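# Return leaning reagent bottle to shelf and close cabinet

## Task

A glass reagent bottle has slipped forward and now rests tilted against the inside of the closed cabinet door. Get it standing upright, entirely on the shelf, and close the door again; no bottle may drop more than a few centimetres or be broken.

## Robot and tools

Robot: two six-joint arms, left_arm and right_arm, each ending in a two-finger parallel gripper. Base positions in the scene frame: left_arm (-0.041, +0.399, +0.014) m, right_arm (+0.003, -0.351, +0.014) m, both facing almost straight along +x. A camera stand sits behind the arms.

Frames: the scene frame has its origin at table-top height, halfway between the nominal bases; +x points out over the table, +y toward left_arm, +z up. Arm names do not tell you which side of an image an arm appears on. Each gripper has its own axes: fingers point along its +z and close along its x. end_effector_position is the spot between the pads; fingertips extend 17.5 mm past it. A block of varying shape sticks out up to 12 cm toward the gripper's -y and turns with it.

execute_actions(actions, cameras): actions is a list of actions. Each action is a table of at most 15 rows, and each row is one 1/30 s step. A row always holds 18 numbers in [-1, 1], covering both arms: left dx, dy, dz, rx, ry, rz, left gripper position, force_limit, speed, then the same nine for the right arm. A short table repeats its final row up to step 15. The six pose numbers are an offset, not a pose: they are measured from that arm's Hand target as it was when the action began, along that Hand target's own axes. Every row counts from that same starting point, not from the row before, but the next action starts from the new Hand target, so repeating an offset keeps moving. Scale: 1.0 = 0.6 m or 180 degrees; rx, ry, rz form one rotation vector. All six at 0 asks for nothing new (it re-requests the current Hand target). Gripper numbers are absolute settings and must be resent each call, since 0 is itself a command. position: +1 fully open (50 mm), about -0.65 pads touching, -1 closes until blocked (use it to grip). force_limit: per-pad force, -1 about 20 N, 0 about 102 N, +1 about 185 N. speed: -1 is 20 mm/s, 0 is 85, +1 is 150. Both start at +1. cameras: list of names, ["all"] or []; images come by default only with an empty actions list.

move(target, speed, blend, stop_force, zero, blocking, cameras): drives each gripper in a straight line. target is one 18-number row or a list of up to 15 rows, same layout and scale as above; every row is an offset from the Hand targets at the start of the move, in their own axes, not from the previous row. speed: m/s, 0.002 to 3.6, default 0.25 (turning up to twice that in rad/s); one value or one per target. blend: corner rounding in m for lists; 0 stops at each point. stop_force: 3 to 120 N, shared by both arms; an arm's path ends when its wrist sensor feels that much push against its travel, then it backs off slightly. Not reliable for light or turning contacts; omit it when moving away from something you press on. zero (default true) re-zeroes the force reference before the move. blocking=false returns early and cannot be combined with stop_force. Moves are capped at 10 s and do not avoid obstacles. The result adds a "move:" line: done, off_target, moving, held or fault, plus limits=paced (pose clipped) or limits=held (steps withheld).

wait(seconds): 0 to 3600, lets time pass with no new command. stop(): brakes a running move. zoom_image(camera, region): region [x0, y0, x1, y1] in pixels of the latest image, at most 504 by 504. zero_wrist_force(arm): subtracts the current wrist reading from later ones. finished_scene(scene): ends the current scene (give its number); irreversible.

Cameras: cam_high, cam_low, cam_left_wrist, cam_right_wrist, each 896x504.

Results: per arm, end_effector_position (m), end_effector_quat_wxyz, velocities (m/s, rad/s; omitted while joints are still) in the scene frame; Hand target, the last commanded pose, which the gripper may rest short of; Joint positions and Joint torques (positive toward larger joint angle, noisy, offset); Wrist force and Wrist torque along the gripper's own axes, plus a line with the largest force since last shown; Tool commands; Motor temperatures. object_status: 0 moving, 1 blocked while opening, 2 blocked while closing (a grip), 3 reached target or pads met (usually nothing held). Opening in mm is about (250 - position_measured) x 0.202. Printed positions may be off by a few centimetres.

Limits and cautions: each step, orientation is clipped to within 32 degrees of the measured one. Contact torque limits are 139 N m for shoulder and elbow joints and 26 N m for the wrists; an outside force near 150 N (plus or minus 25), a wrist lagging its plan by over 0.9 degrees or a larger joint by over 7.5 degrees stops the arm for 10 s. Motors show MOTOR HOT at 70 °C and brake at 85 °C; avoid long stretched holds and pushing into unreachable poses. Command smoothing lags 0.09 to 0.22 s and fast moves overshoot. Keep paths away from an arm's own base. A clearance check keeps the arms apart but not always; collisions between arms can fail the task. Approach the bottle and door slowly with small offsets or stop_force, grip glass gently, never let a bottle drop more than a few centimetres, and keep everything on the table.

Each tool is called after "Emit:" by a JSON object that holds its "method" and its "body", one argument or row to a line.

## Session

Emit:
{"method": "execute_actions", "body": {
  "actions": []
}}

Scene clock: 0.00 s.
left_arm: end_effector_position=(+0.5289, +0.1916, +0.2575) position_measured=3 object_status=3 end_effector_quat_wxyz=(+0.099, +0.790, -0.559, +0.232) | right_arm: end_effector_position=(+0.0548, -0.5730, +0.2416) position_measured=3 object_status=3 end_effector_quat_wxyz=(+0.037, +0.898, +0.439, -0.012)
Joint positions: left_arm=[-0.49 -1.461 1.876 -2.428 -1.833 2.284] | right_arm=[2.51 -0.685 -2.332 -1.642 1.515 0.025]
Joint velocities: within noise
Joint torques (N m): no reading
Motor temperatures (°C): left_arm=[28 28 26 35 34 32] | right_arm=[24 28 27 32 32 32]
Wrist force (N): no reading
Wrist torque (N m): no reading
Wrist force, peak (N): no reading
Hand target: left_arm +0.5289, +0.1916, +0.2575; +0.099, +0.790, -0.559, +0.232 | right_arm +0.0548, -0.5730, +0.2416; +0.037, +0.898, +0.439, -0.012
Tool commands: left_gripper/position=+1.0 left_gripper/force_limit=+1.0 left_gripper/speed=+1.0 right_gripper/position=+1.0 right_gripper/force_limit=+1.0 right_gripper/speed=+1.0

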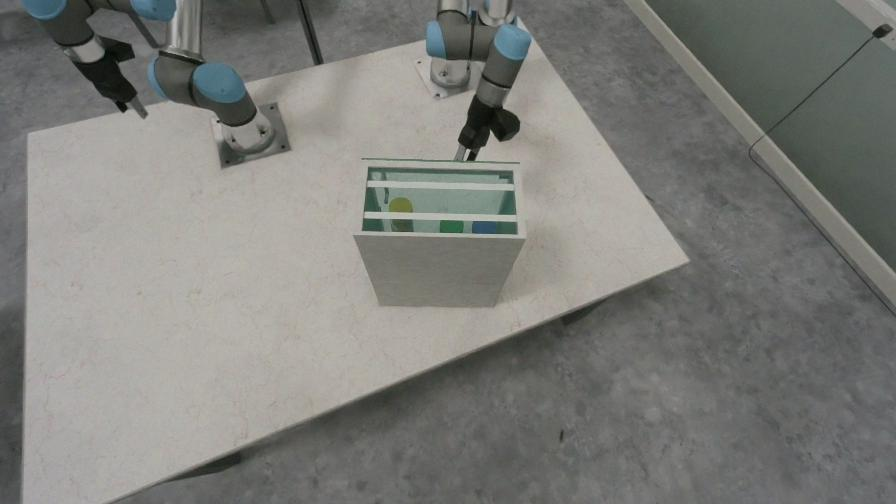

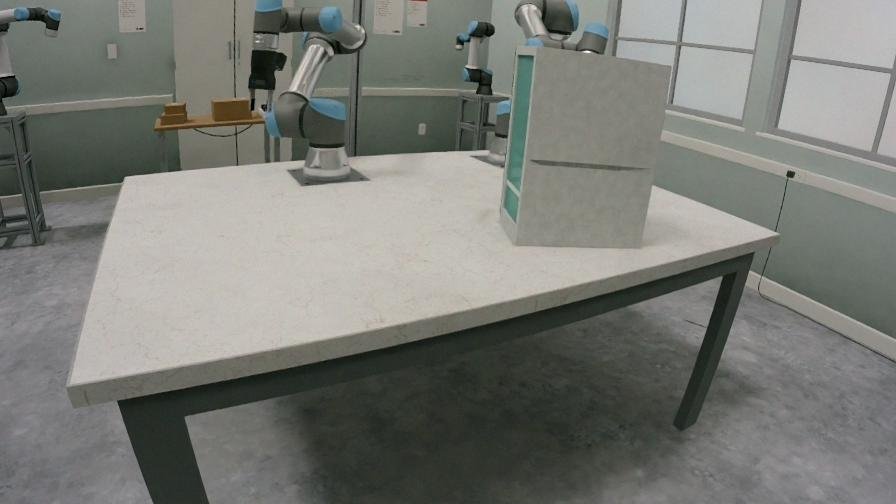

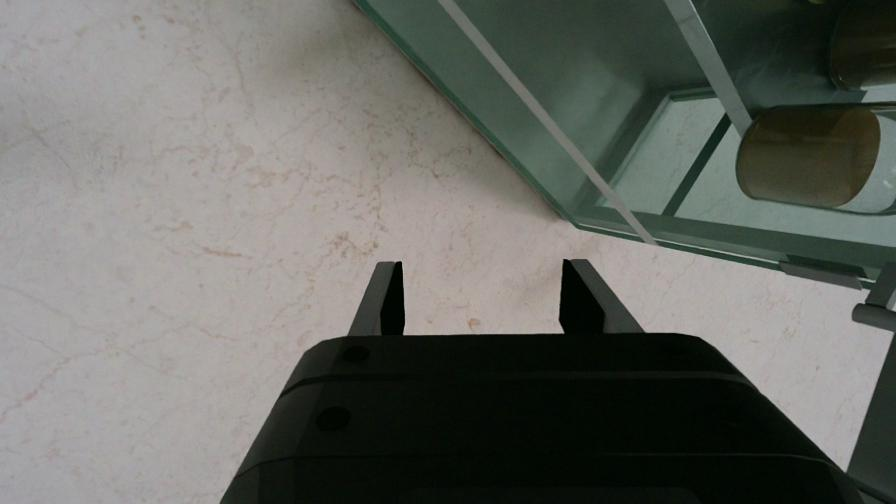

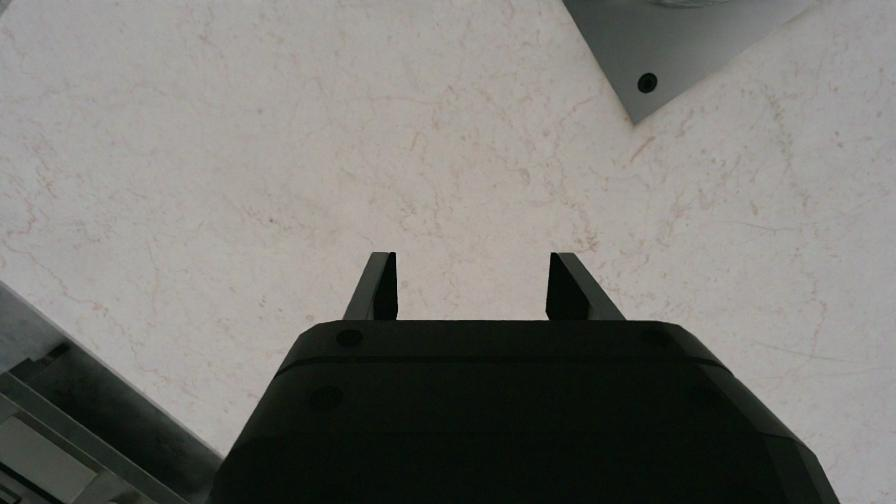

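Emit:
{"method": "zoom_image", "body": {
  "camera": "cam_high",
  "region": [330, 90, 560, 320]
}}

Emit:
{"method": "zoom_image", "body": {
  "camera": "cam_left_wrist",
  "region": [392, 0, 896, 504]
}}

Emit:
{"method": "zoom_image", "body": {
  "camera": "cam_low",
  "region": [440, 20, 740, 270]
}}

Scaled by 2.191.

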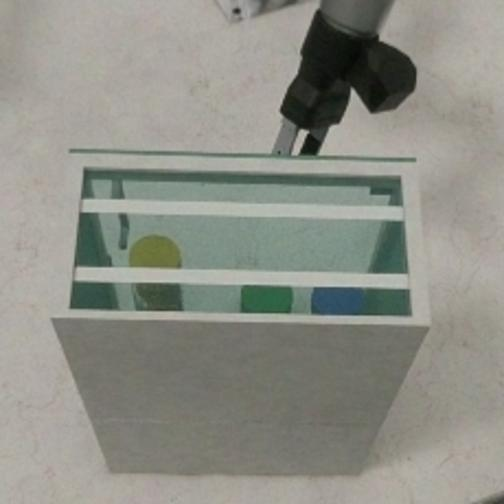

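Scaled by 1.000.

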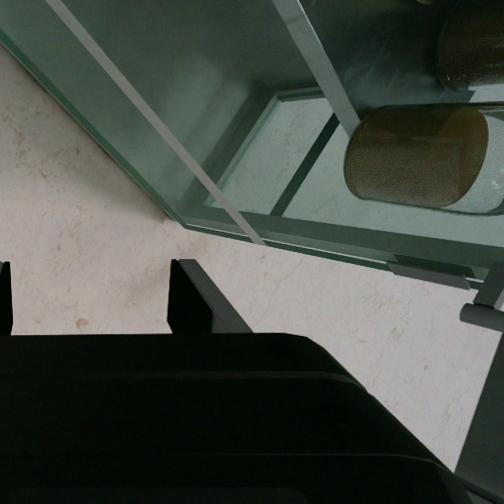

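Scaled by 1.680.

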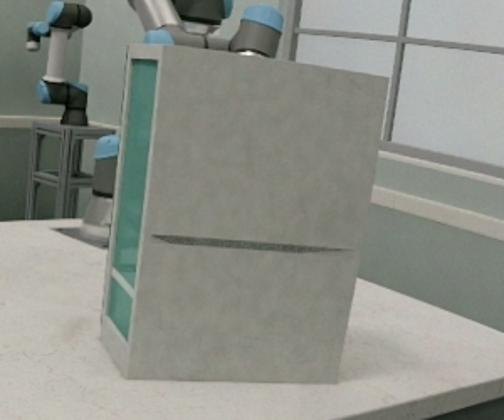

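Emit:
{"method": "move", "body": {
  "target": [0.1522, 0.354, -0.0398, 0.4246, -0.035, 0.1963, 1, 1, 1, 0, 0, 0, 0, 0, 0, 1, 1, 1],
  "speed": 0.4,
  "cameras": ["cam_left_wrist", "cam_high"]
}}

Scene clock: 6.23 s.
left_arm: end_effector_position=(+0.3502, +0.0495, +0.3000) position_measured=3 object_status=3 end_effector_quat_wxyz=(+0.500, -0.499, +0.501, -0.501) | right_arm: end_effector_position=(+0.0548, -0.5730, +0.2416) position_measured=3 object_status=3 end_effector_quat_wxyz=(+0.037, +0.898, +0.439, -0.012)
Joint positions: left_arm=[-1.606 -1.441 2.473 -2.996 0.002 1.965] | right_arm=[2.51 -0.685 -2.332 -1.642 1.515 0.025]
Joint torques (N m): left_arm=[-2.21 -8.72 -26.8 -3.27 3.92 -2.36] | right_arm=[-0.15 -12.69 27.45 3.38 -0.02 -0.09]
Wrist force (N): left_arm=[0.1 0.0 0.0] | right_arm=[-0.3 0.2 -0.1]
Wrist torque (N m): left_arm=[-0.39 0.03 -0.09] | right_arm=[0.02 0.05 0.00]
Wrist force, peak (N): left_arm=[-0.2 -1.7 -0.3] | right_arm=[-0.4 0.4 0.0]
Hand target: left_arm +0.3499, +0.0495, +0.3001; +0.500, -0.500, +0.500, -0.500 | right_arm +0.0548, -0.5730, +0.2416; +0.037, +0.898, +0.439, -0.012
Off the commanded pose: left_arm 0.000 m, 0 deg | right_arm 0.000 m, 0 deg.
move: done
Images, in order (width x height): cam_high 896x504, cam_left_wrist 896x504.

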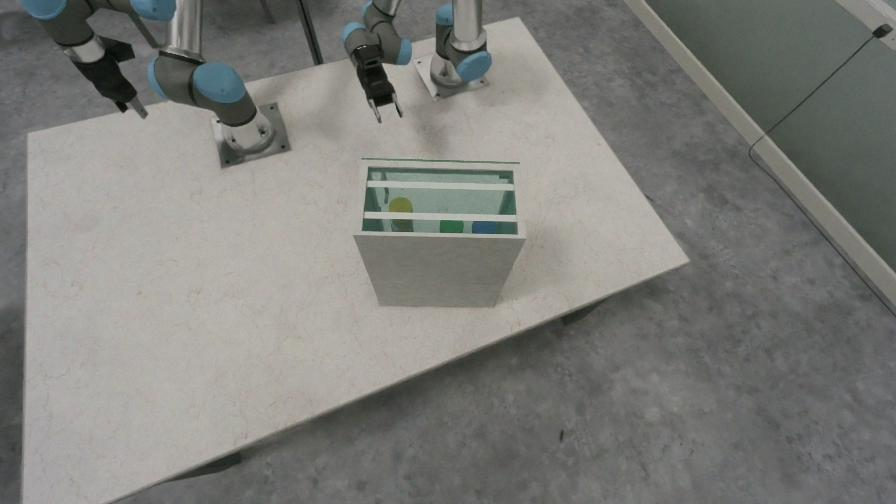

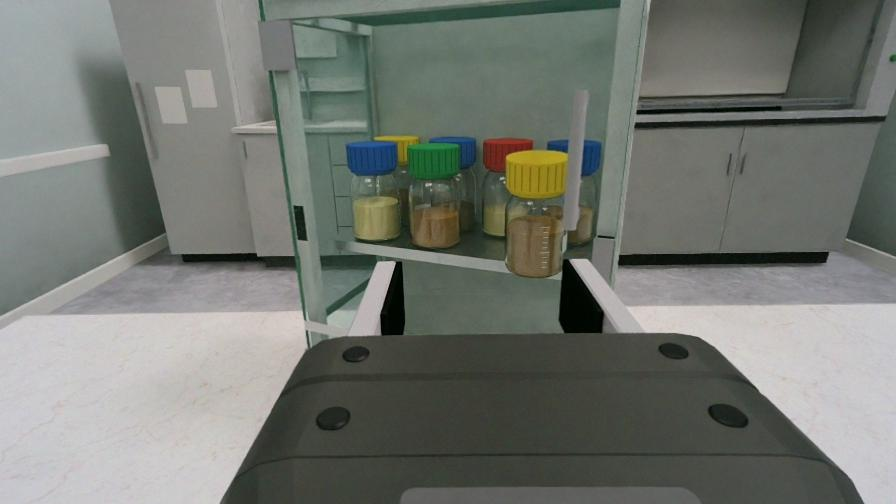

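Emit:
{"method": "zoom_image", "body": {
  "camera": "cam_left_wrist",
  "region": [250, 0, 660, 340]
}}

Emit:
{"method": "zoom_image", "body": {
  "camera": "cam_high",
  "region": [330, 140, 550, 320]
}}

Scaled by 1.229.

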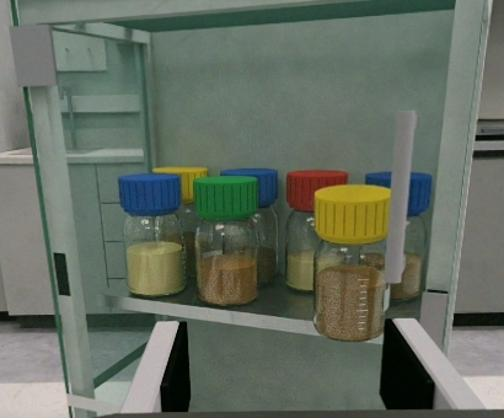

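Scaled by 2.291.

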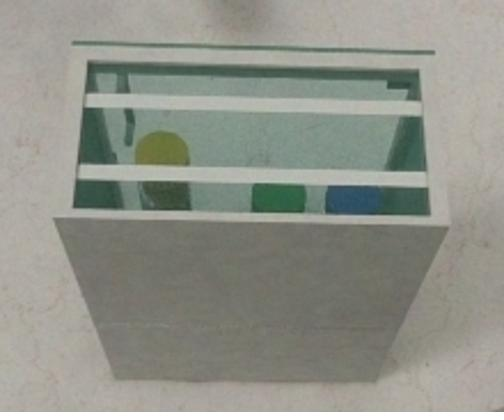

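Emit:
{"method": "move", "body": {
  "target": [0.1667, -0.5, 0.25, -0.222, 0, 0, 1, 1, 1, 0, 0, 0, 0, 0, 0, 1, 1, 1],
  "speed": 0.4,
  "cameras": ["cam_left_wrist", "cam_high"]
}}

Scene clock: 11.27 s.
left_arm: end_effector_position=(+0.4998, -0.0507, +0.6001) position_measured=3 object_status=3 end_effector_quat_wxyz=(-0.300, +0.641, -0.641, +0.299) | right_arm: end_effector_position=(+0.0548, -0.5730, +0.2416) position_measured=3 object_status=3 end_effector_quat_wxyz=(+0.037, +0.898, +0.439, -0.012)
Joint positions: left_arm=[-1.191 -1.358 1.017 -1.675 -0.791 2.168] | right_arm=[2.51 -0.685 -2.332 -1.642 1.515 0.025]
Joint torques (N m): left_arm=[6.61 -23.64 -37.49 -0.84 0.02 -2.4] | right_arm=[0.26 -12.75 27.57 3.21 0 -0.08]
Wrist force (N): left_arm=[0.0 -0.3 -0.7] | right_arm=[0.0 0.1 -0.3]
Wrist torque (N m): left_arm=[-0.10 -0.09 -0.15] | right_arm=[0.01 -0.01 0.00]
Wrist force, peak (N): left_arm=[-0.3 2.9 -0.9] | right_arm=[-0.3 0.4 -0.3]
Hand target: left_arm +0.4998, -0.0507, +0.6001; -0.300, +0.641, -0.641, +0.299 | right_arm +0.0548, -0.5730, +0.2416; +0.037, +0.898, +0.439, -0.012
Off the commanded pose: left_arm 0.000 m, 0 deg | right_arm 0.000 m, 0 deg.
move: done
Images, in order (width x height): cam_high 896x504, cam_left_wrist 896x504.

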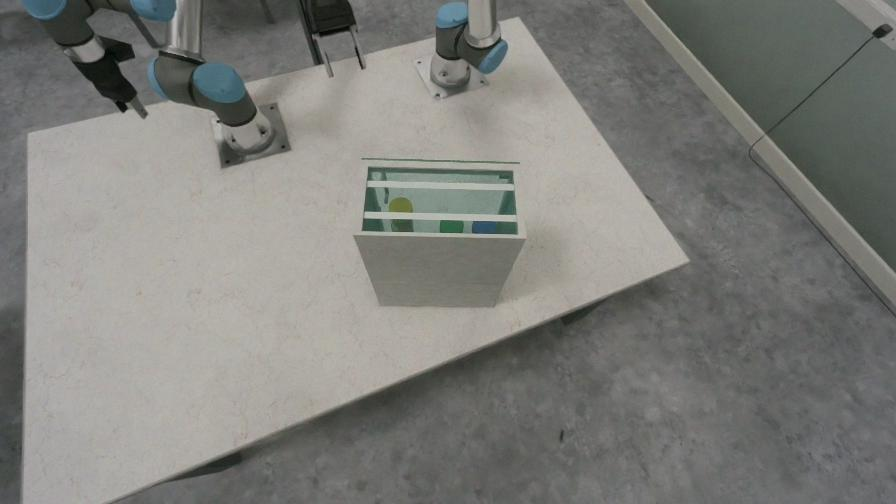

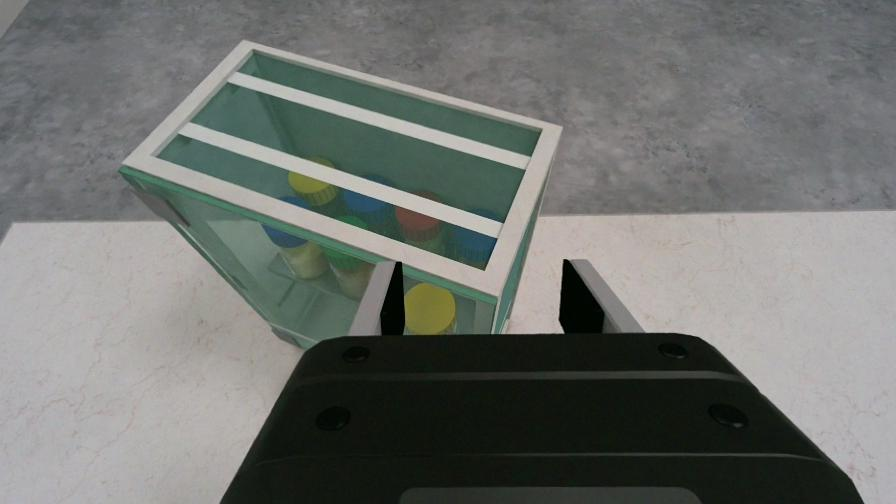

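Emit:
{"method": "zoom_image", "body": {
  "camera": "cam_left_wrist",
  "region": [110, 20, 580, 360]
}}

Scaled by 1.072.

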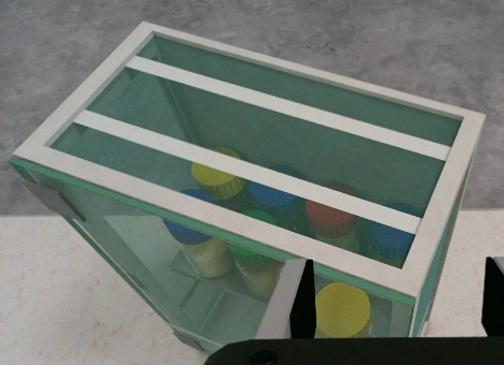

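Emit:
{"method": "move", "body": {
  "target": [-0.0992, 0.4305, 0.2652, 0.2198, 0.1117, 0.0407, 1, 1, 1, 0.5195, 0.2218, -0.1972, 0.451, 0.3213, 0.316, 1, 1, 1],
  "speed": 0.4,
  "cameras": ["cam_left_wrist", "cam_right_wrist", "cam_high"]
}}

Scene clock: 23.80 s.
left_arm: end_effector_position=(+0.4689, -0.0085, +0.3881) position_measured=3 object_status=3 end_effector_quat_wxyz=(+0.377, -0.479, +0.609, -0.507) | right_arm: end_effector_position=(+0.2460, -0.4630, +0.3122) position_measured=3 object_status=3 end_effector_quat_wxyz=(-0.484, +0.867, +0.084, +0.086)
Joint positions: left_arm=[-1.256 -1.396 2.083 -3.483 -0.639 2.835] | right_arm=[2.508 -1.384 -1.969 -2.079 2.383 0.42]
Joint torques (N m): left_arm=[7.02 -16.25 -8.79 -5.42 -0.89 2.39] | right_arm=[-11.98 28.01 30.27 3.55 0.11 -1.49]
Wrist force (N): left_arm=[-0.1 -0.4 -0.6] | right_arm=[-1.1 0.1 -2.1]
Wrist torque (N m): left_arm=[-0.33 0.02 -0.14] | right_arm=[0.04 0.08 -0.14]
Wrist force, peak (N): left_arm=[-0.2 4.0 0.4] | right_arm=[-1.7 0.1 -2.4]
Hand target: left_arm +0.4689, -0.0085, +0.3881; +0.377, -0.479, +0.609, -0.507 (not the last commanded pose) | right_arm +0.2460, -0.4630, +0.3122; -0.484, +0.867, +0.084, +0.085 (not the last commanded pose)
Off the commanded pose: left_arm 0.091 m, 13 deg | right_arm 0.127 m, 40 deg.
move: held (right_arm; a check stopped the path), off_target (left_arm; braked when a check withheld steps of right_arm); limits=held
pose unreachable (right arm): on one or more control steps of this call, first in action 0 (counted from 0), this arm could not follow its commanded pose, so it was not sent that pose on those steps. It may still have moved: this result reports where it is.
cause: moving toward the commanded pose would bring two parts of the arm too close to each other (its gripper and another part of the arm, with joints 4 (wrist 1) to 6 (wrist 3) between them, 12 mm apart when it was first held).
Images, in order (width x height): cam_high 896x504, cam_left_wrist 896x504, cam_right_wrist 896x504.

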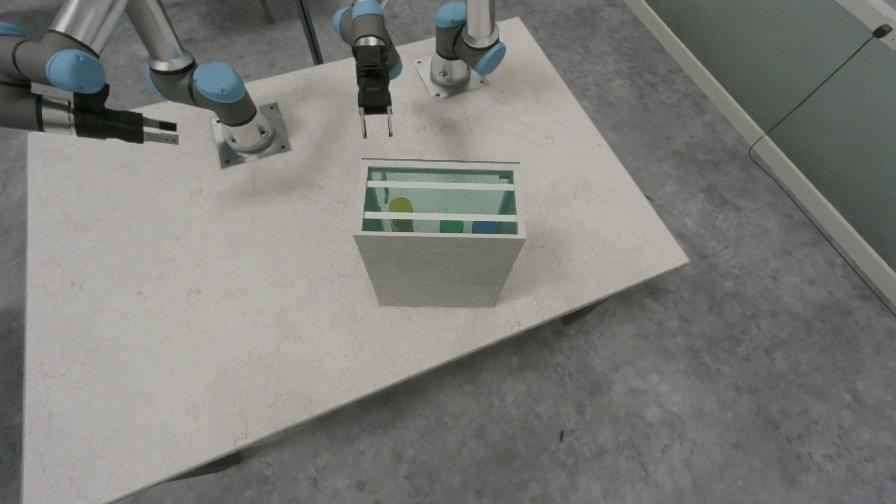

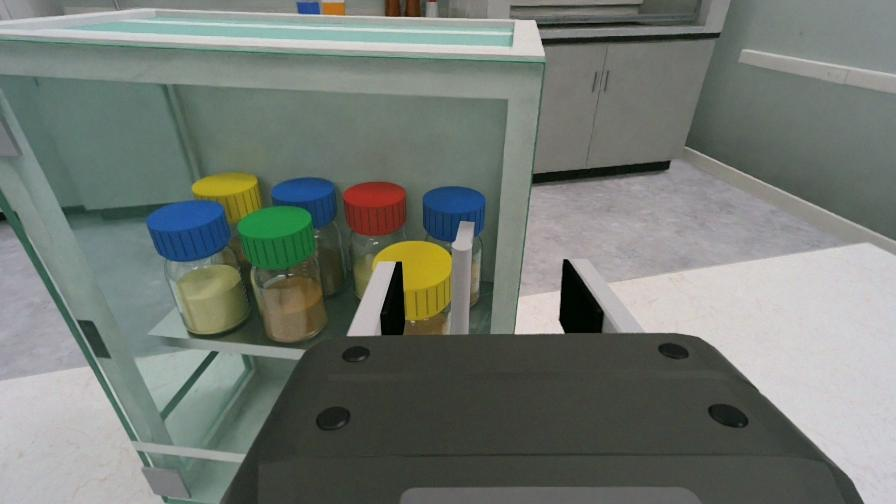

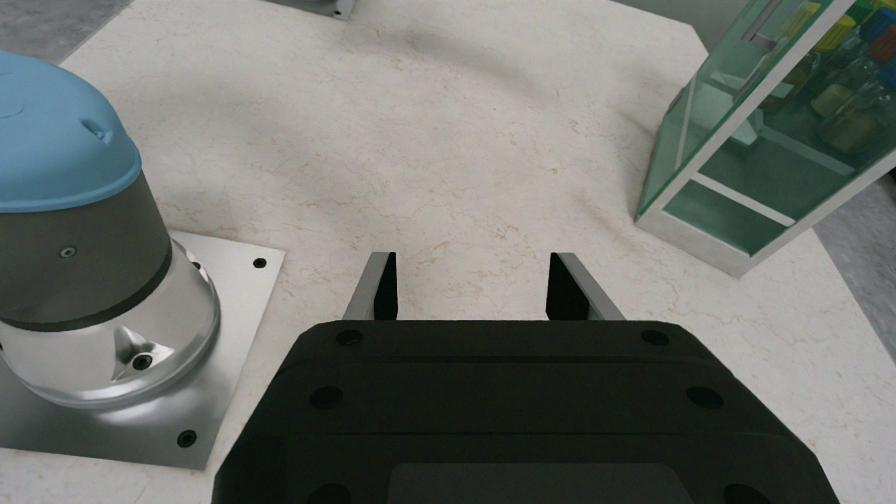

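Emit:
{"method": "move", "body": {
  "target": [-0.025, 0.1083, -0.0072, 0.064, 0.033, 0.0118, 1, 1, 1, 0.4495, -0.1092, 0.5418, 0.1355, 0.2414, 0.1424, 1, 1, 1],
  "speed": 0.35,
  "cameras": ["cam_left_wrist", "cam_right_wrist", "cam_high"]
}}

Scene clock: 27.63 s.
left_arm: end_effector_position=(+0.4675, -0.0067, +0.3817) position_measured=3 object_status=3 end_effector_quat_wxyz=(+0.380, -0.471, +0.607, -0.515) | right_arm: end_effector_position=(+0.2488, -0.4594, +0.3116) position_measured=3 object_status=3 end_effector_quat_wxyz=(-0.486, +0.866, +0.080, +0.088)
Joint positions: left_arm=[-1.256 -1.376 2.101 -3.559 -0.644 2.869] | right_arm=[2.516 -1.38 -1.978 -2.069 2.397 0.432]
Joint torques (N m): left_arm=[-4.48 -16.24 -8.76 -5.3 -0.95 2.39] | right_arm=[-11.46 -0.01 35.38 -1.25 0.38 -1.57]
Wrist force (N): left_arm=[-0.1 -0.4 -0.3] | right_arm=[-1.0 0.1 -2.3]
Wrist torque (N m): left_arm=[-0.34 0.02 -0.15] | right_arm=[0.04 0.08 -0.13]
Wrist force, peak (N): left_arm=[0.1 -0.7 -0.7] | right_arm=[-1.9 0.3 -4.0]
Hand target: left_arm +0.4675, -0.0067, +0.3817; +0.380, -0.471, +0.607, -0.515 (not the last commanded pose) | right_arm +0.2488, -0.4595, +0.3116; -0.486, +0.866, +0.081, +0.088 (not the last commanded pose)
Off the commanded pose: left_arm 0.060 m, 12 deg | right_arm 0.423 m, 55 deg.
move: held (right_arm; a check stopped the path), off_target (left_arm; braked when a check withheld steps of right_arm); limits=held
pose unreachable (right arm): on one or more control steps of this call, first in action 0 (counted from 0), this arm could not follow its commanded pose, so it was not sent that pose on those steps. It may still have moved: this result reports where it is.
cause: moving toward the commanded pose would bring two parts of the arm too close to each other (its gripper and another part of the arm, with joints 4 (wrist 1) to 6 (wrist 3) between them, 10 mm apart when it was first held).
Images, in order (width x height): cam_high 896x504, cam_left_wrist 896x504, cam_right_wrist 896x504.

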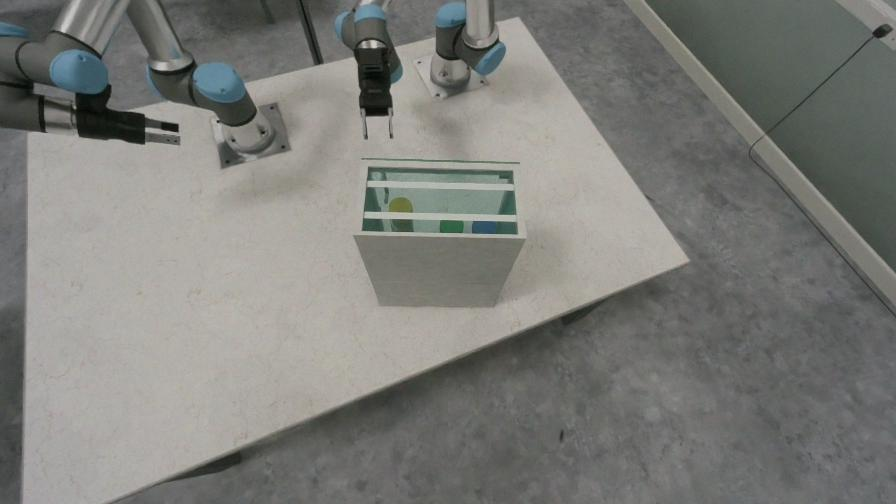

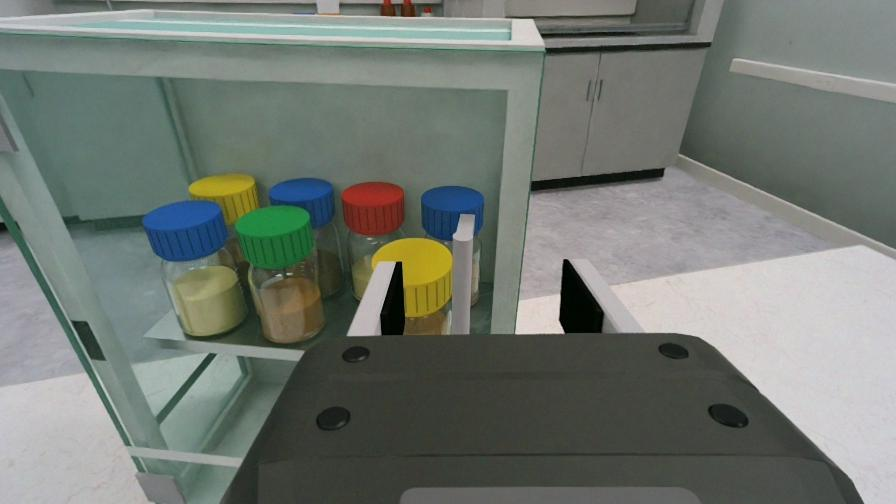

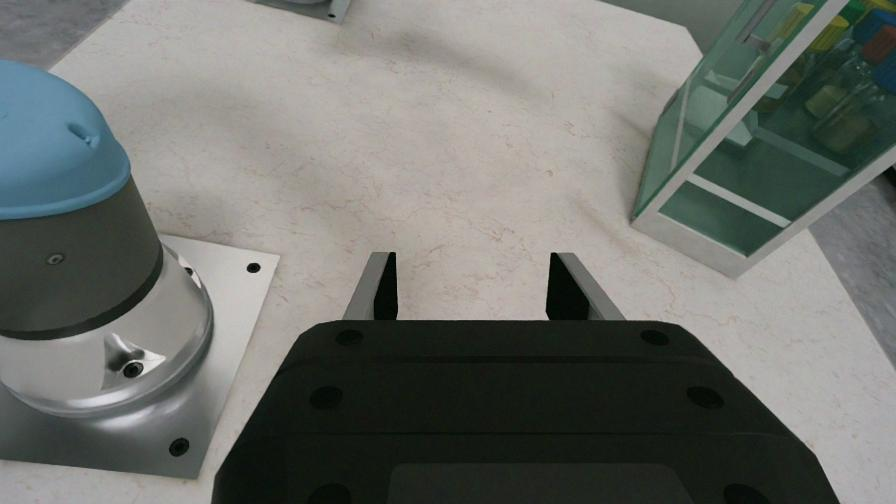

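Emit:
{"method": "move", "body": {
  "target": [
    [-0.0218, 0.0971, -0.0086, 0.0574, 0.0296, 0.0103, 1, 1, 1, 0, 0, 0, 0.0411, 0.5922, 0.2181, 1, 1, 1],
    [-0.0218, 0.0971, -0.0086, 0.0574, 0.0296, 0.0103, 1, 1, 1, 0.3325, -0.069, 0.3647, 0.0411, 0.5922, 0.2181, 1, 1, 1],
    [-0.0218, 0.0971, -0.0086, 0.0574, 0.0296, 0.0103, 1, 1, 1, 0.4395, -0.1073, 0.5398, 0.1344, 0.2387, 0.1408, 1, 1, 1]
  ],
  "speed": 0.5,
  "blend": [0.03, 0.03, 0],
  "cameras": ["cam_left_wrist", "cam_right_wrist", "cam_high"]
}}

Scene clock: 29.53 s.
left_arm: end_effector_position=(+0.4664, -0.0053, +0.3766) position_measured=3 object_status=3 end_effector_quat_wxyz=(+0.382, -0.465, +0.605, -0.521) | right_arm: end_effector_position=(+0.2488, -0.4596, +0.3116) position_measured=3 object_status=3 end_effector_quat_wxyz=(-0.489, +0.864, +0.067, +0.099)
Joint positions: left_arm=[-1.256 -1.359 2.114 -3.619 -0.648 2.896] | right_arm=[2.501 -1.371 -1.993 -2.058 2.419 0.44]
Joint torques (N m): left_arm=[6.88 -17.17 -7.73 -5.49 -0.86 2.45] | right_arm=[12.28 -0.46 36.09 -1.05 0.28 -1.6]
Wrist force (N): left_arm=[0.0 -0.5 -0.2] | right_arm=[-1.0 0.0 -2.1]
Wrist torque (N m): left_arm=[-0.37 0.00 -0.15] | right_arm=[0.01 0.07 -0.14]
Wrist force, peak (N): left_arm=[0.7 -0.1 -0.5] | right_arm=[-4.5 -0.3 -2.8]
Hand target: left_arm +0.4664, -0.0053, +0.3765; +0.382, -0.465, +0.605, -0.521 (not the last commanded pose) | right_arm +0.2488, -0.4596, +0.3116; -0.489, +0.864, +0.067, +0.099 (not the last commanded pose)
Off the commanded pose: left_arm 0.054 m, 11 deg | right_arm 0.423 m, 54 deg.
move: held (right_arm; a check stopped the path), off_target (left_arm; braked when a check withheld steps of right_arm); path passed 0 of 3 targets; limits=held
pose unreachable (right arm): on one or more control steps of this call, first in action 0 (counted from 0), this arm could not follow its commanded pose, so it was not sent that pose on those steps. It may still have moved: this result reports where it is.
cause: moving toward the commanded pose would bring two parts of the arm too close to each other (its gripper and another part of the arm, with joints 4 (wrist 1) to 6 (wrist 3) between them, 8 mm apart when it was first held).
Images, in order (width x height): cam_high 896x504, cam_left_wrist 896x504, cam_right_wrist 896x504.

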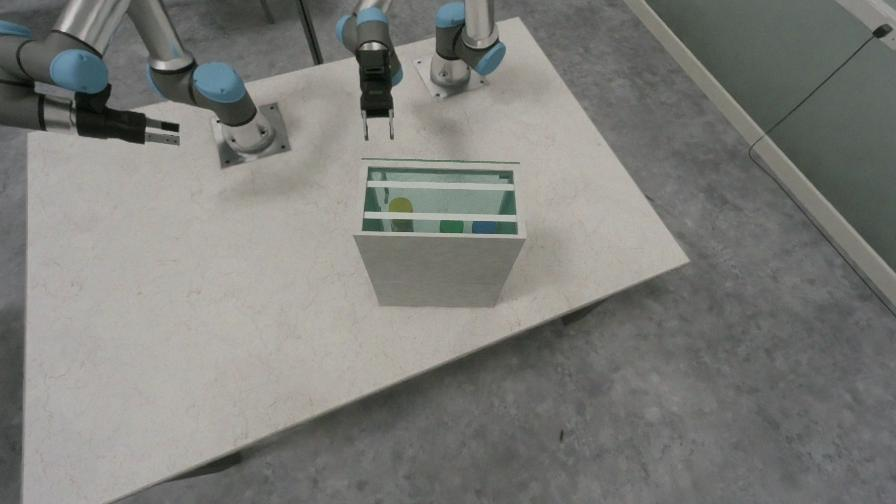

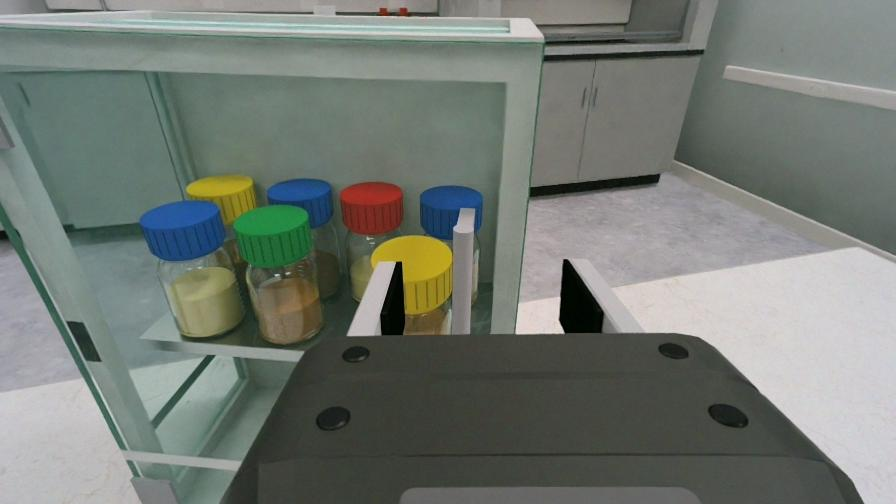

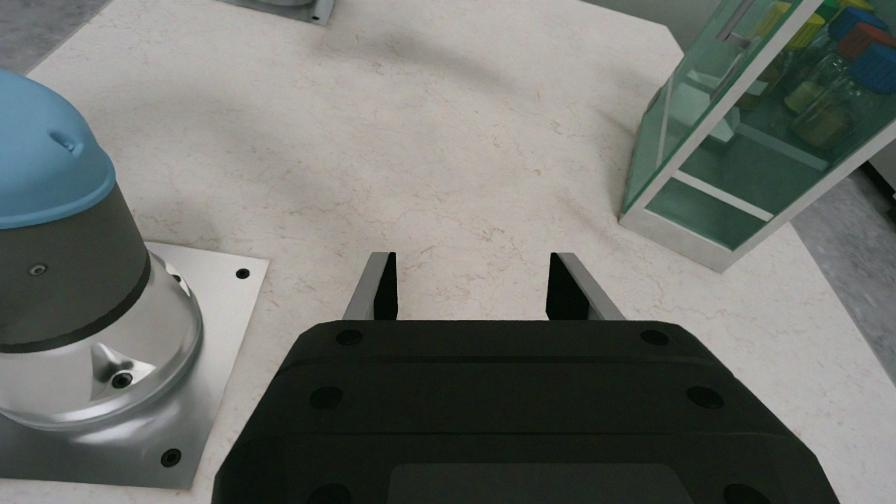

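Emit:
{"method": "move", "body": {
  "target": [
    [-0.0195, 0.0883, -0.0093, 0.0523, 0.027, 0.0093, 1, 1, 1, 0, 0, 0, -0.3201, -0.0911, 0, 1, 1, 1],
    [-0.0195, 0.0883, -0.0093, 0.0523, 0.027, 0.0093, 1, 1, 1, 0.2905, -0.1268, 0.286, -0.3377, 0.066, 0.2706, 1, 1, 1],
    [-0.0195, 0.0883, -0.0093, 0.0523, 0.027, 0.0093, 1, 1, 1, 0.421, -0.1115, 0.5543, 0.1321, 0.228, 0.1386, 1, 1, 1]
  ],
  "speed": 0.5,
  "blend": [0.03, 0.03, 0],
  "cameras": ["cam_left_wrist", "cam_right_wrist", "cam_high"]
}}

Scene clock: 36.17 s.
left_arm: end_effector_position=(+0.4556, +0.0087, +0.3249) position_measured=3 object_status=3 end_effector_quat_wxyz=(+0.400, -0.401, +0.583, -0.583) | right_arm: end_effector_position=(+0.5147, -0.1347, +0.2602) position_measured=3 object_status=3 end_effector_quat_wxyz=(+0.653, -0.653, +0.270, -0.270)
Joint positions: left_arm=[-1.242 -1.153 2.201 -4.189 -0.726 3.141] | right_arm=[3.66 -2.103 -2.386 1.347 1.842 3.142]
Joint torques (N m): left_arm=[7.26 -20.25 -18.74 -4.58 -1.48 2.37] | right_arm=[11.65 17.87 17.58 4.86 -1.23 1.49]
Wrist force (N): left_arm=[-0.1 -0.4 0.0] | right_arm=[-0.6 -0.5 -3.6]
Wrist torque (N m): left_arm=[-0.44 0.05 -0.15] | right_arm=[-0.05 -0.09 -0.26]
Wrist force, peak (N): left_arm=[0.1 -0.9 -0.5] | right_arm=[-0.8 -0.8 -3.8]
Hand target: left_arm +0.4556, +0.0087, +0.3250; +0.400, -0.401, +0.583, -0.583 | right_arm +0.5147, -0.1347, +0.2602; +0.654, -0.653, +0.270, -0.270
Off the commanded pose: left_arm 0.000 m, 0 deg | right_arm 0.000 m, 0 deg.
move: done
Images, in order (width x height): cam_high 896x504, cam_left_wrist 896x504, cam_right_wrist 896x504.

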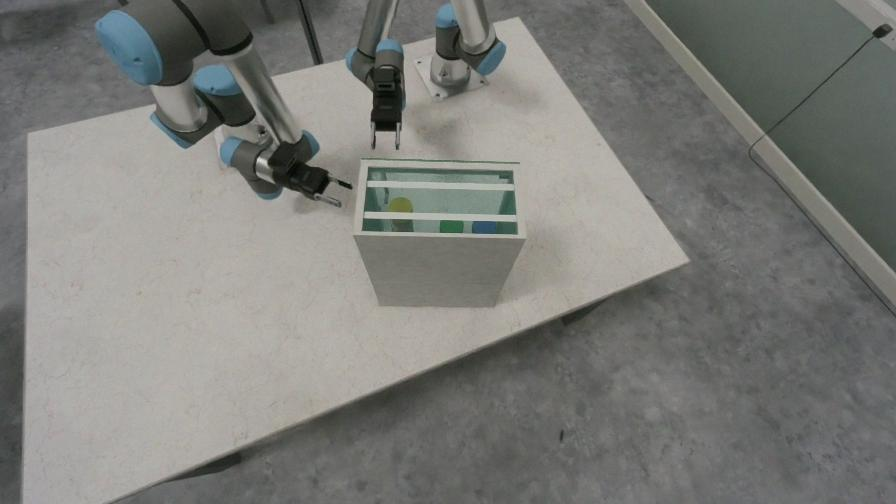

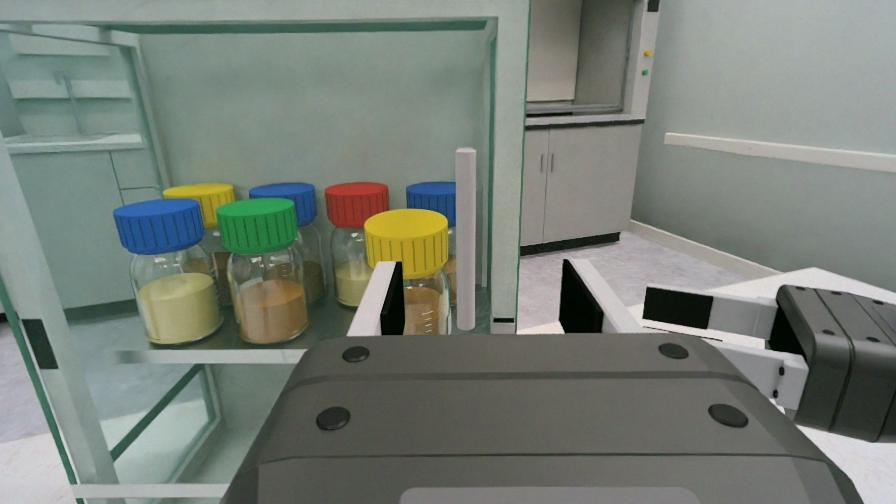

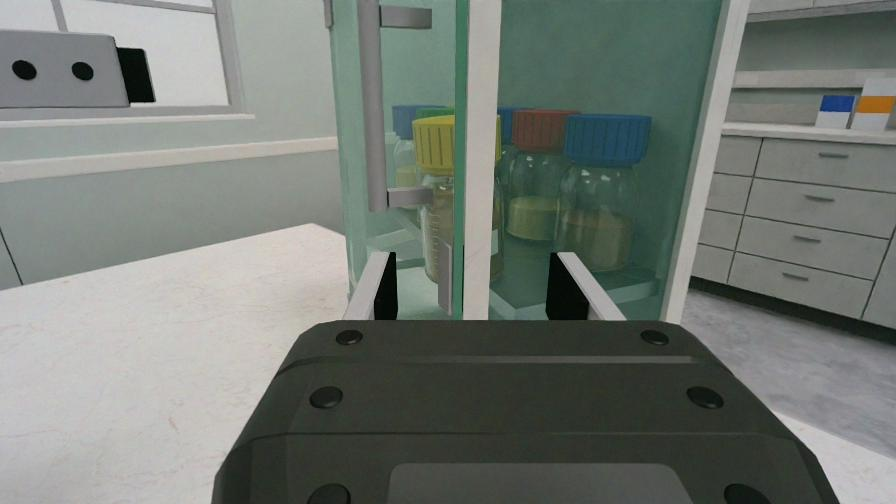

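Emit:
{"method": "zoom_image", "body": {
  "camera": "cam_right_wrist",
  "region": [320, 0, 740, 340]
}}

Emit:
{"method": "zoom_image", "body": {
  "camera": "cam_left_wrist",
  "region": [330, 130, 560, 340]
}}

Scaled by 1.200.

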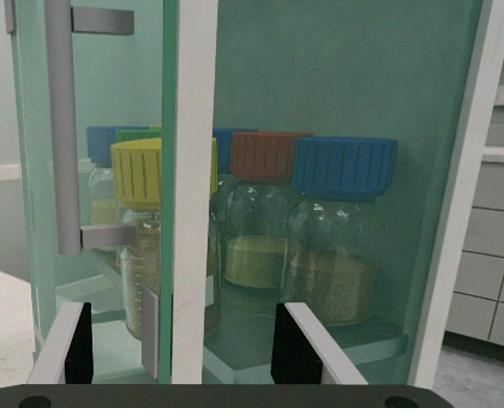

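Scaled by 2.191.

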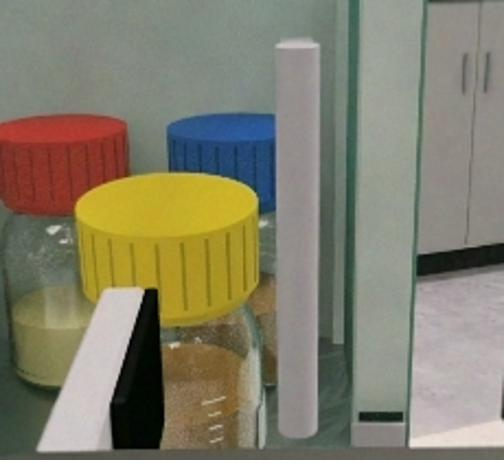

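Emit:
{"method": "move", "body": {
  "target": [0, 0, 0, 0, 0, 0, 1, 1, 1, 0.1421, -0.0167, 0.0236, 0, -0.1333, 0, 1, 1, 1],
  "speed": 0.35,
  "cameras": ["cam_right_wrist"]
}}

Emit:
{"method": "zoom_image", "body": {
  "camera": "cam_right_wrist",
  "region": [280, 20, 700, 340]
}}

Scene clock: 39.13 s.
left_arm: end_effector_position=(+0.4556, +0.0087, +0.3250) position_measured=3 object_status=3 end_effector_quat_wxyz=(+0.400, -0.401, +0.583, -0.583) | right_arm: end_effector_position=(+0.5850, -0.1850, +0.2702) position_measured=3 object_status=3 end_effector_quat_wxyz=(+0.695, -0.695, +0.129, -0.129)
Joint positions: left_arm=[-1.242 -1.153 2.201 -4.189 -0.726 3.141] | right_arm=[3.264 -2.263 -1.896 1.018 2.657 3.142]
Joint torques (N m): left_arm=[6.49 -20.73 -24.27 -4.72 -1.51 2.38] | right_arm=[-11.73 28.7 24.09 -0.96 1.14 -1.58]
Wrist force (N): left_arm=[-0.1 -0.4 0.0] | right_arm=[-1.2 -0.3 -3.5]
Wrist torque (N m): left_arm=[-0.46 0.05 -0.14] | right_arm=[0.00 -0.01 -0.11]
Wrist force, peak (N): left_arm=[0.4 -0.5 -0.5] | right_arm=[-2.2 -0.7 -3.8]
Hand target: left_arm +0.4556, +0.0087, +0.3250; +0.400, -0.401, +0.583, -0.583 | right_arm +0.5851, -0.1849, +0.2702; +0.695, -0.695, +0.129, -0.128
Off the commanded pose: left_arm 0.000 m, 0 deg | right_arm 0.000 m, 0 deg.
move: done

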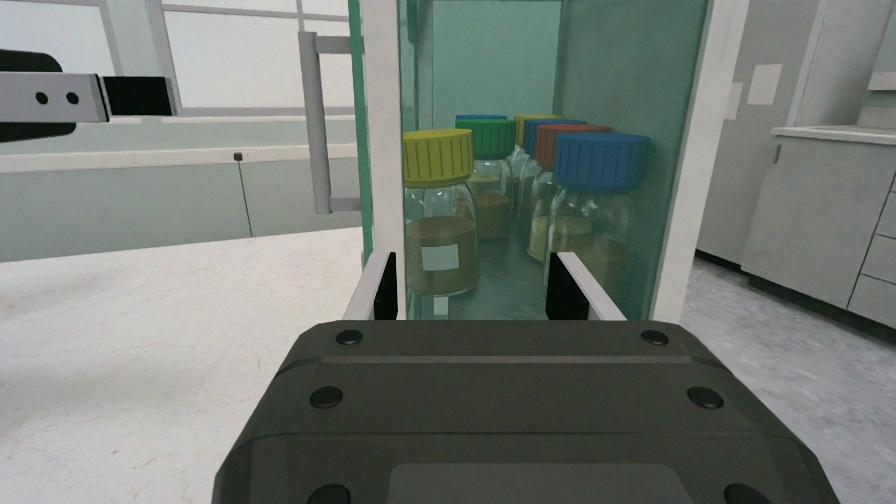

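Scaled by 1.200.

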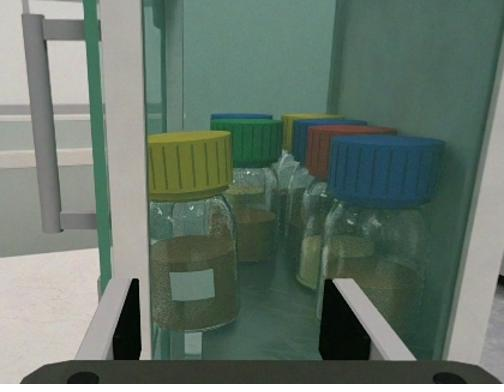

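Emit:
{"method": "move", "body": {
  "target": [-0.005, 0.0117, 0.1733, 0, 0, 0, 1, 1, 1, -0.147, -0.003, 0.0557, 0, 0, 0, 1, 1, 1],
  "speed": 0.12,
  "cameras": ["cam_left_wrist", "cam_right_wrist", "cam_high"]
}}

Emit:
{"method": "zoom_image", "body": {
  "camera": "cam_right_wrist",
  "region": [350, 0, 750, 340]
}}

Emit:
{"method": "zoom_image", "body": {
  "camera": "cam_left_wrist",
  "region": [330, 130, 640, 340]
}}

Scene clock: 49.53 s.
left_arm: end_effector_position=(+0.5537, -0.0256, +0.3179) position_measured=3 object_status=3 end_effector_quat_wxyz=(+0.400, -0.401, +0.583, -0.583) | right_arm: end_effector_position=(+0.5147, -0.1222, +0.2720) position_measured=3 object_status=3 end_effector_quat_wxyz=(+0.695, -0.695, +0.129, -0.128)
Joint positions: left_arm=[-1.066 -0.994 1.926 -4.072 -0.903 3.141] | right_arm=[3.437 -2.161 -2.127 1.148 2.484 3.142]
Joint torques (N m): left_arm=[7.14 -31.32 -27.68 0.78 -1.54 1.28] | right_arm=[10.61 50.95 1.96 3.98 -1.17 1.37]
Wrist force (N): left_arm=[0.0 0.0 -0.1] | right_arm=[-1.1 -0.5 -3.7]
Wrist torque (N m): left_arm=[-0.39 0.04 -0.16] | right_arm=[-0.03 -0.02 -0.12]
Wrist force, peak (N): left_arm=[0.1 -0.3 -1.3] | right_arm=[-1.3 -0.4 -3.9]
Hand target: left_arm +0.5538, -0.0257, +0.3179; +0.400, -0.401, +0.583, -0.583 | right_arm +0.5146, -0.1222, +0.2720; +0.695, -0.695, +0.129, -0.128
Off the commanded pose: left_arm 0.000 m, 0 deg | right_arm 0.000 m, 0 deg.
move: done
Images, in order (width x height): cam_high 896x504, cam_left_wrist 896x504, cam_right_wrist 896x504.

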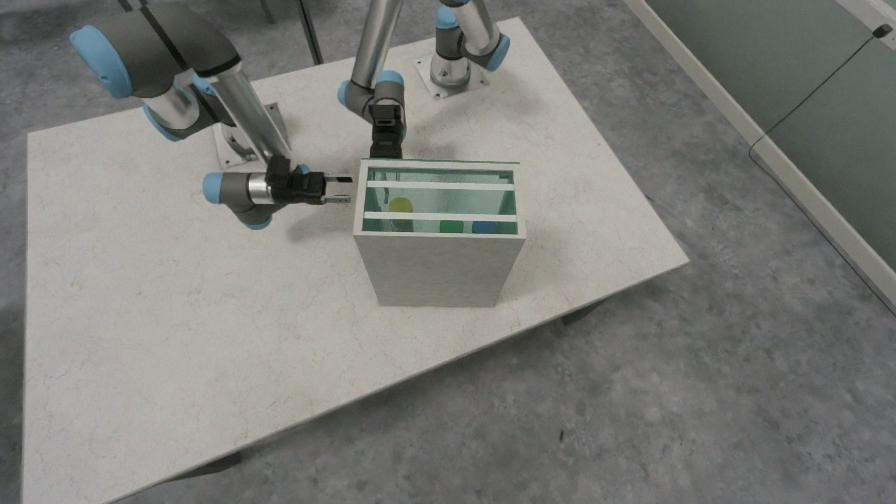

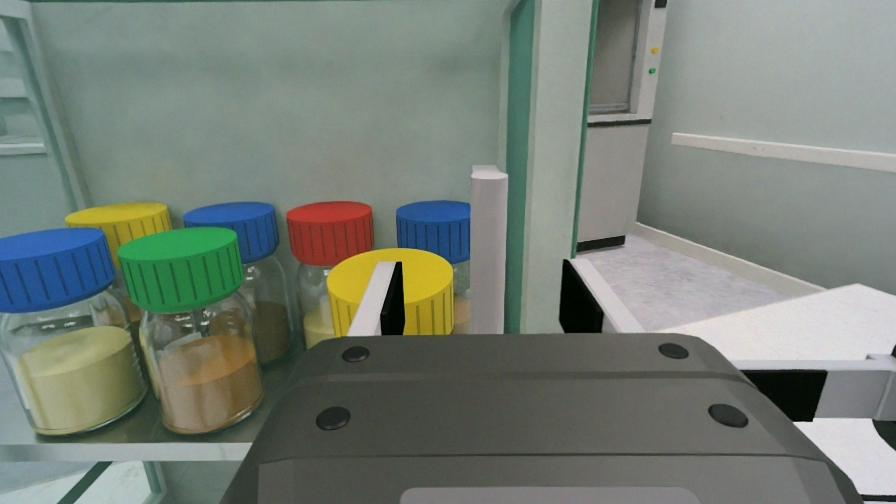

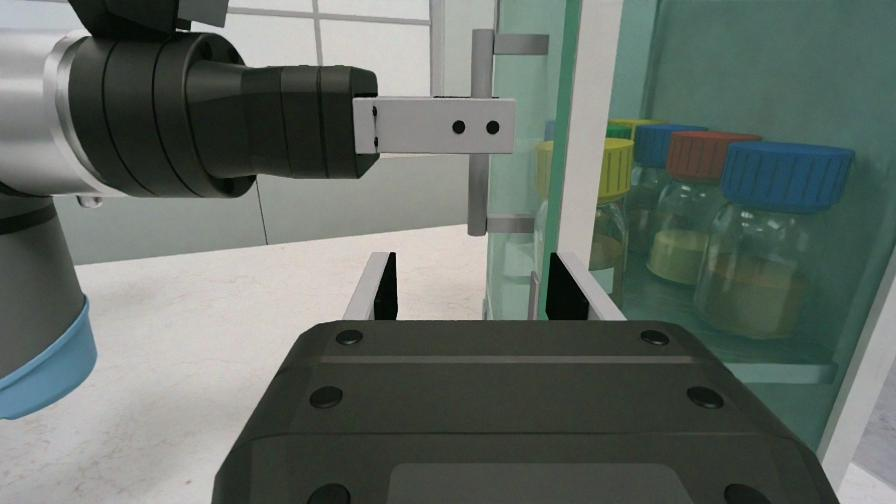

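Scaled by 1.260.

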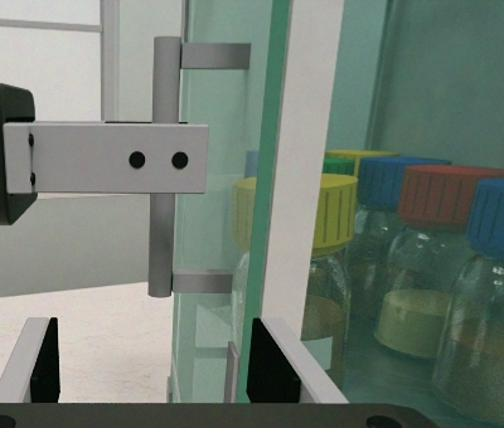

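Scaled by 1.626.

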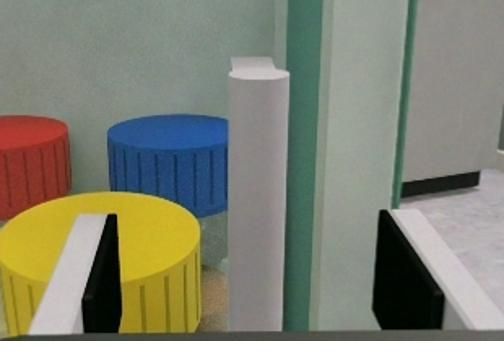

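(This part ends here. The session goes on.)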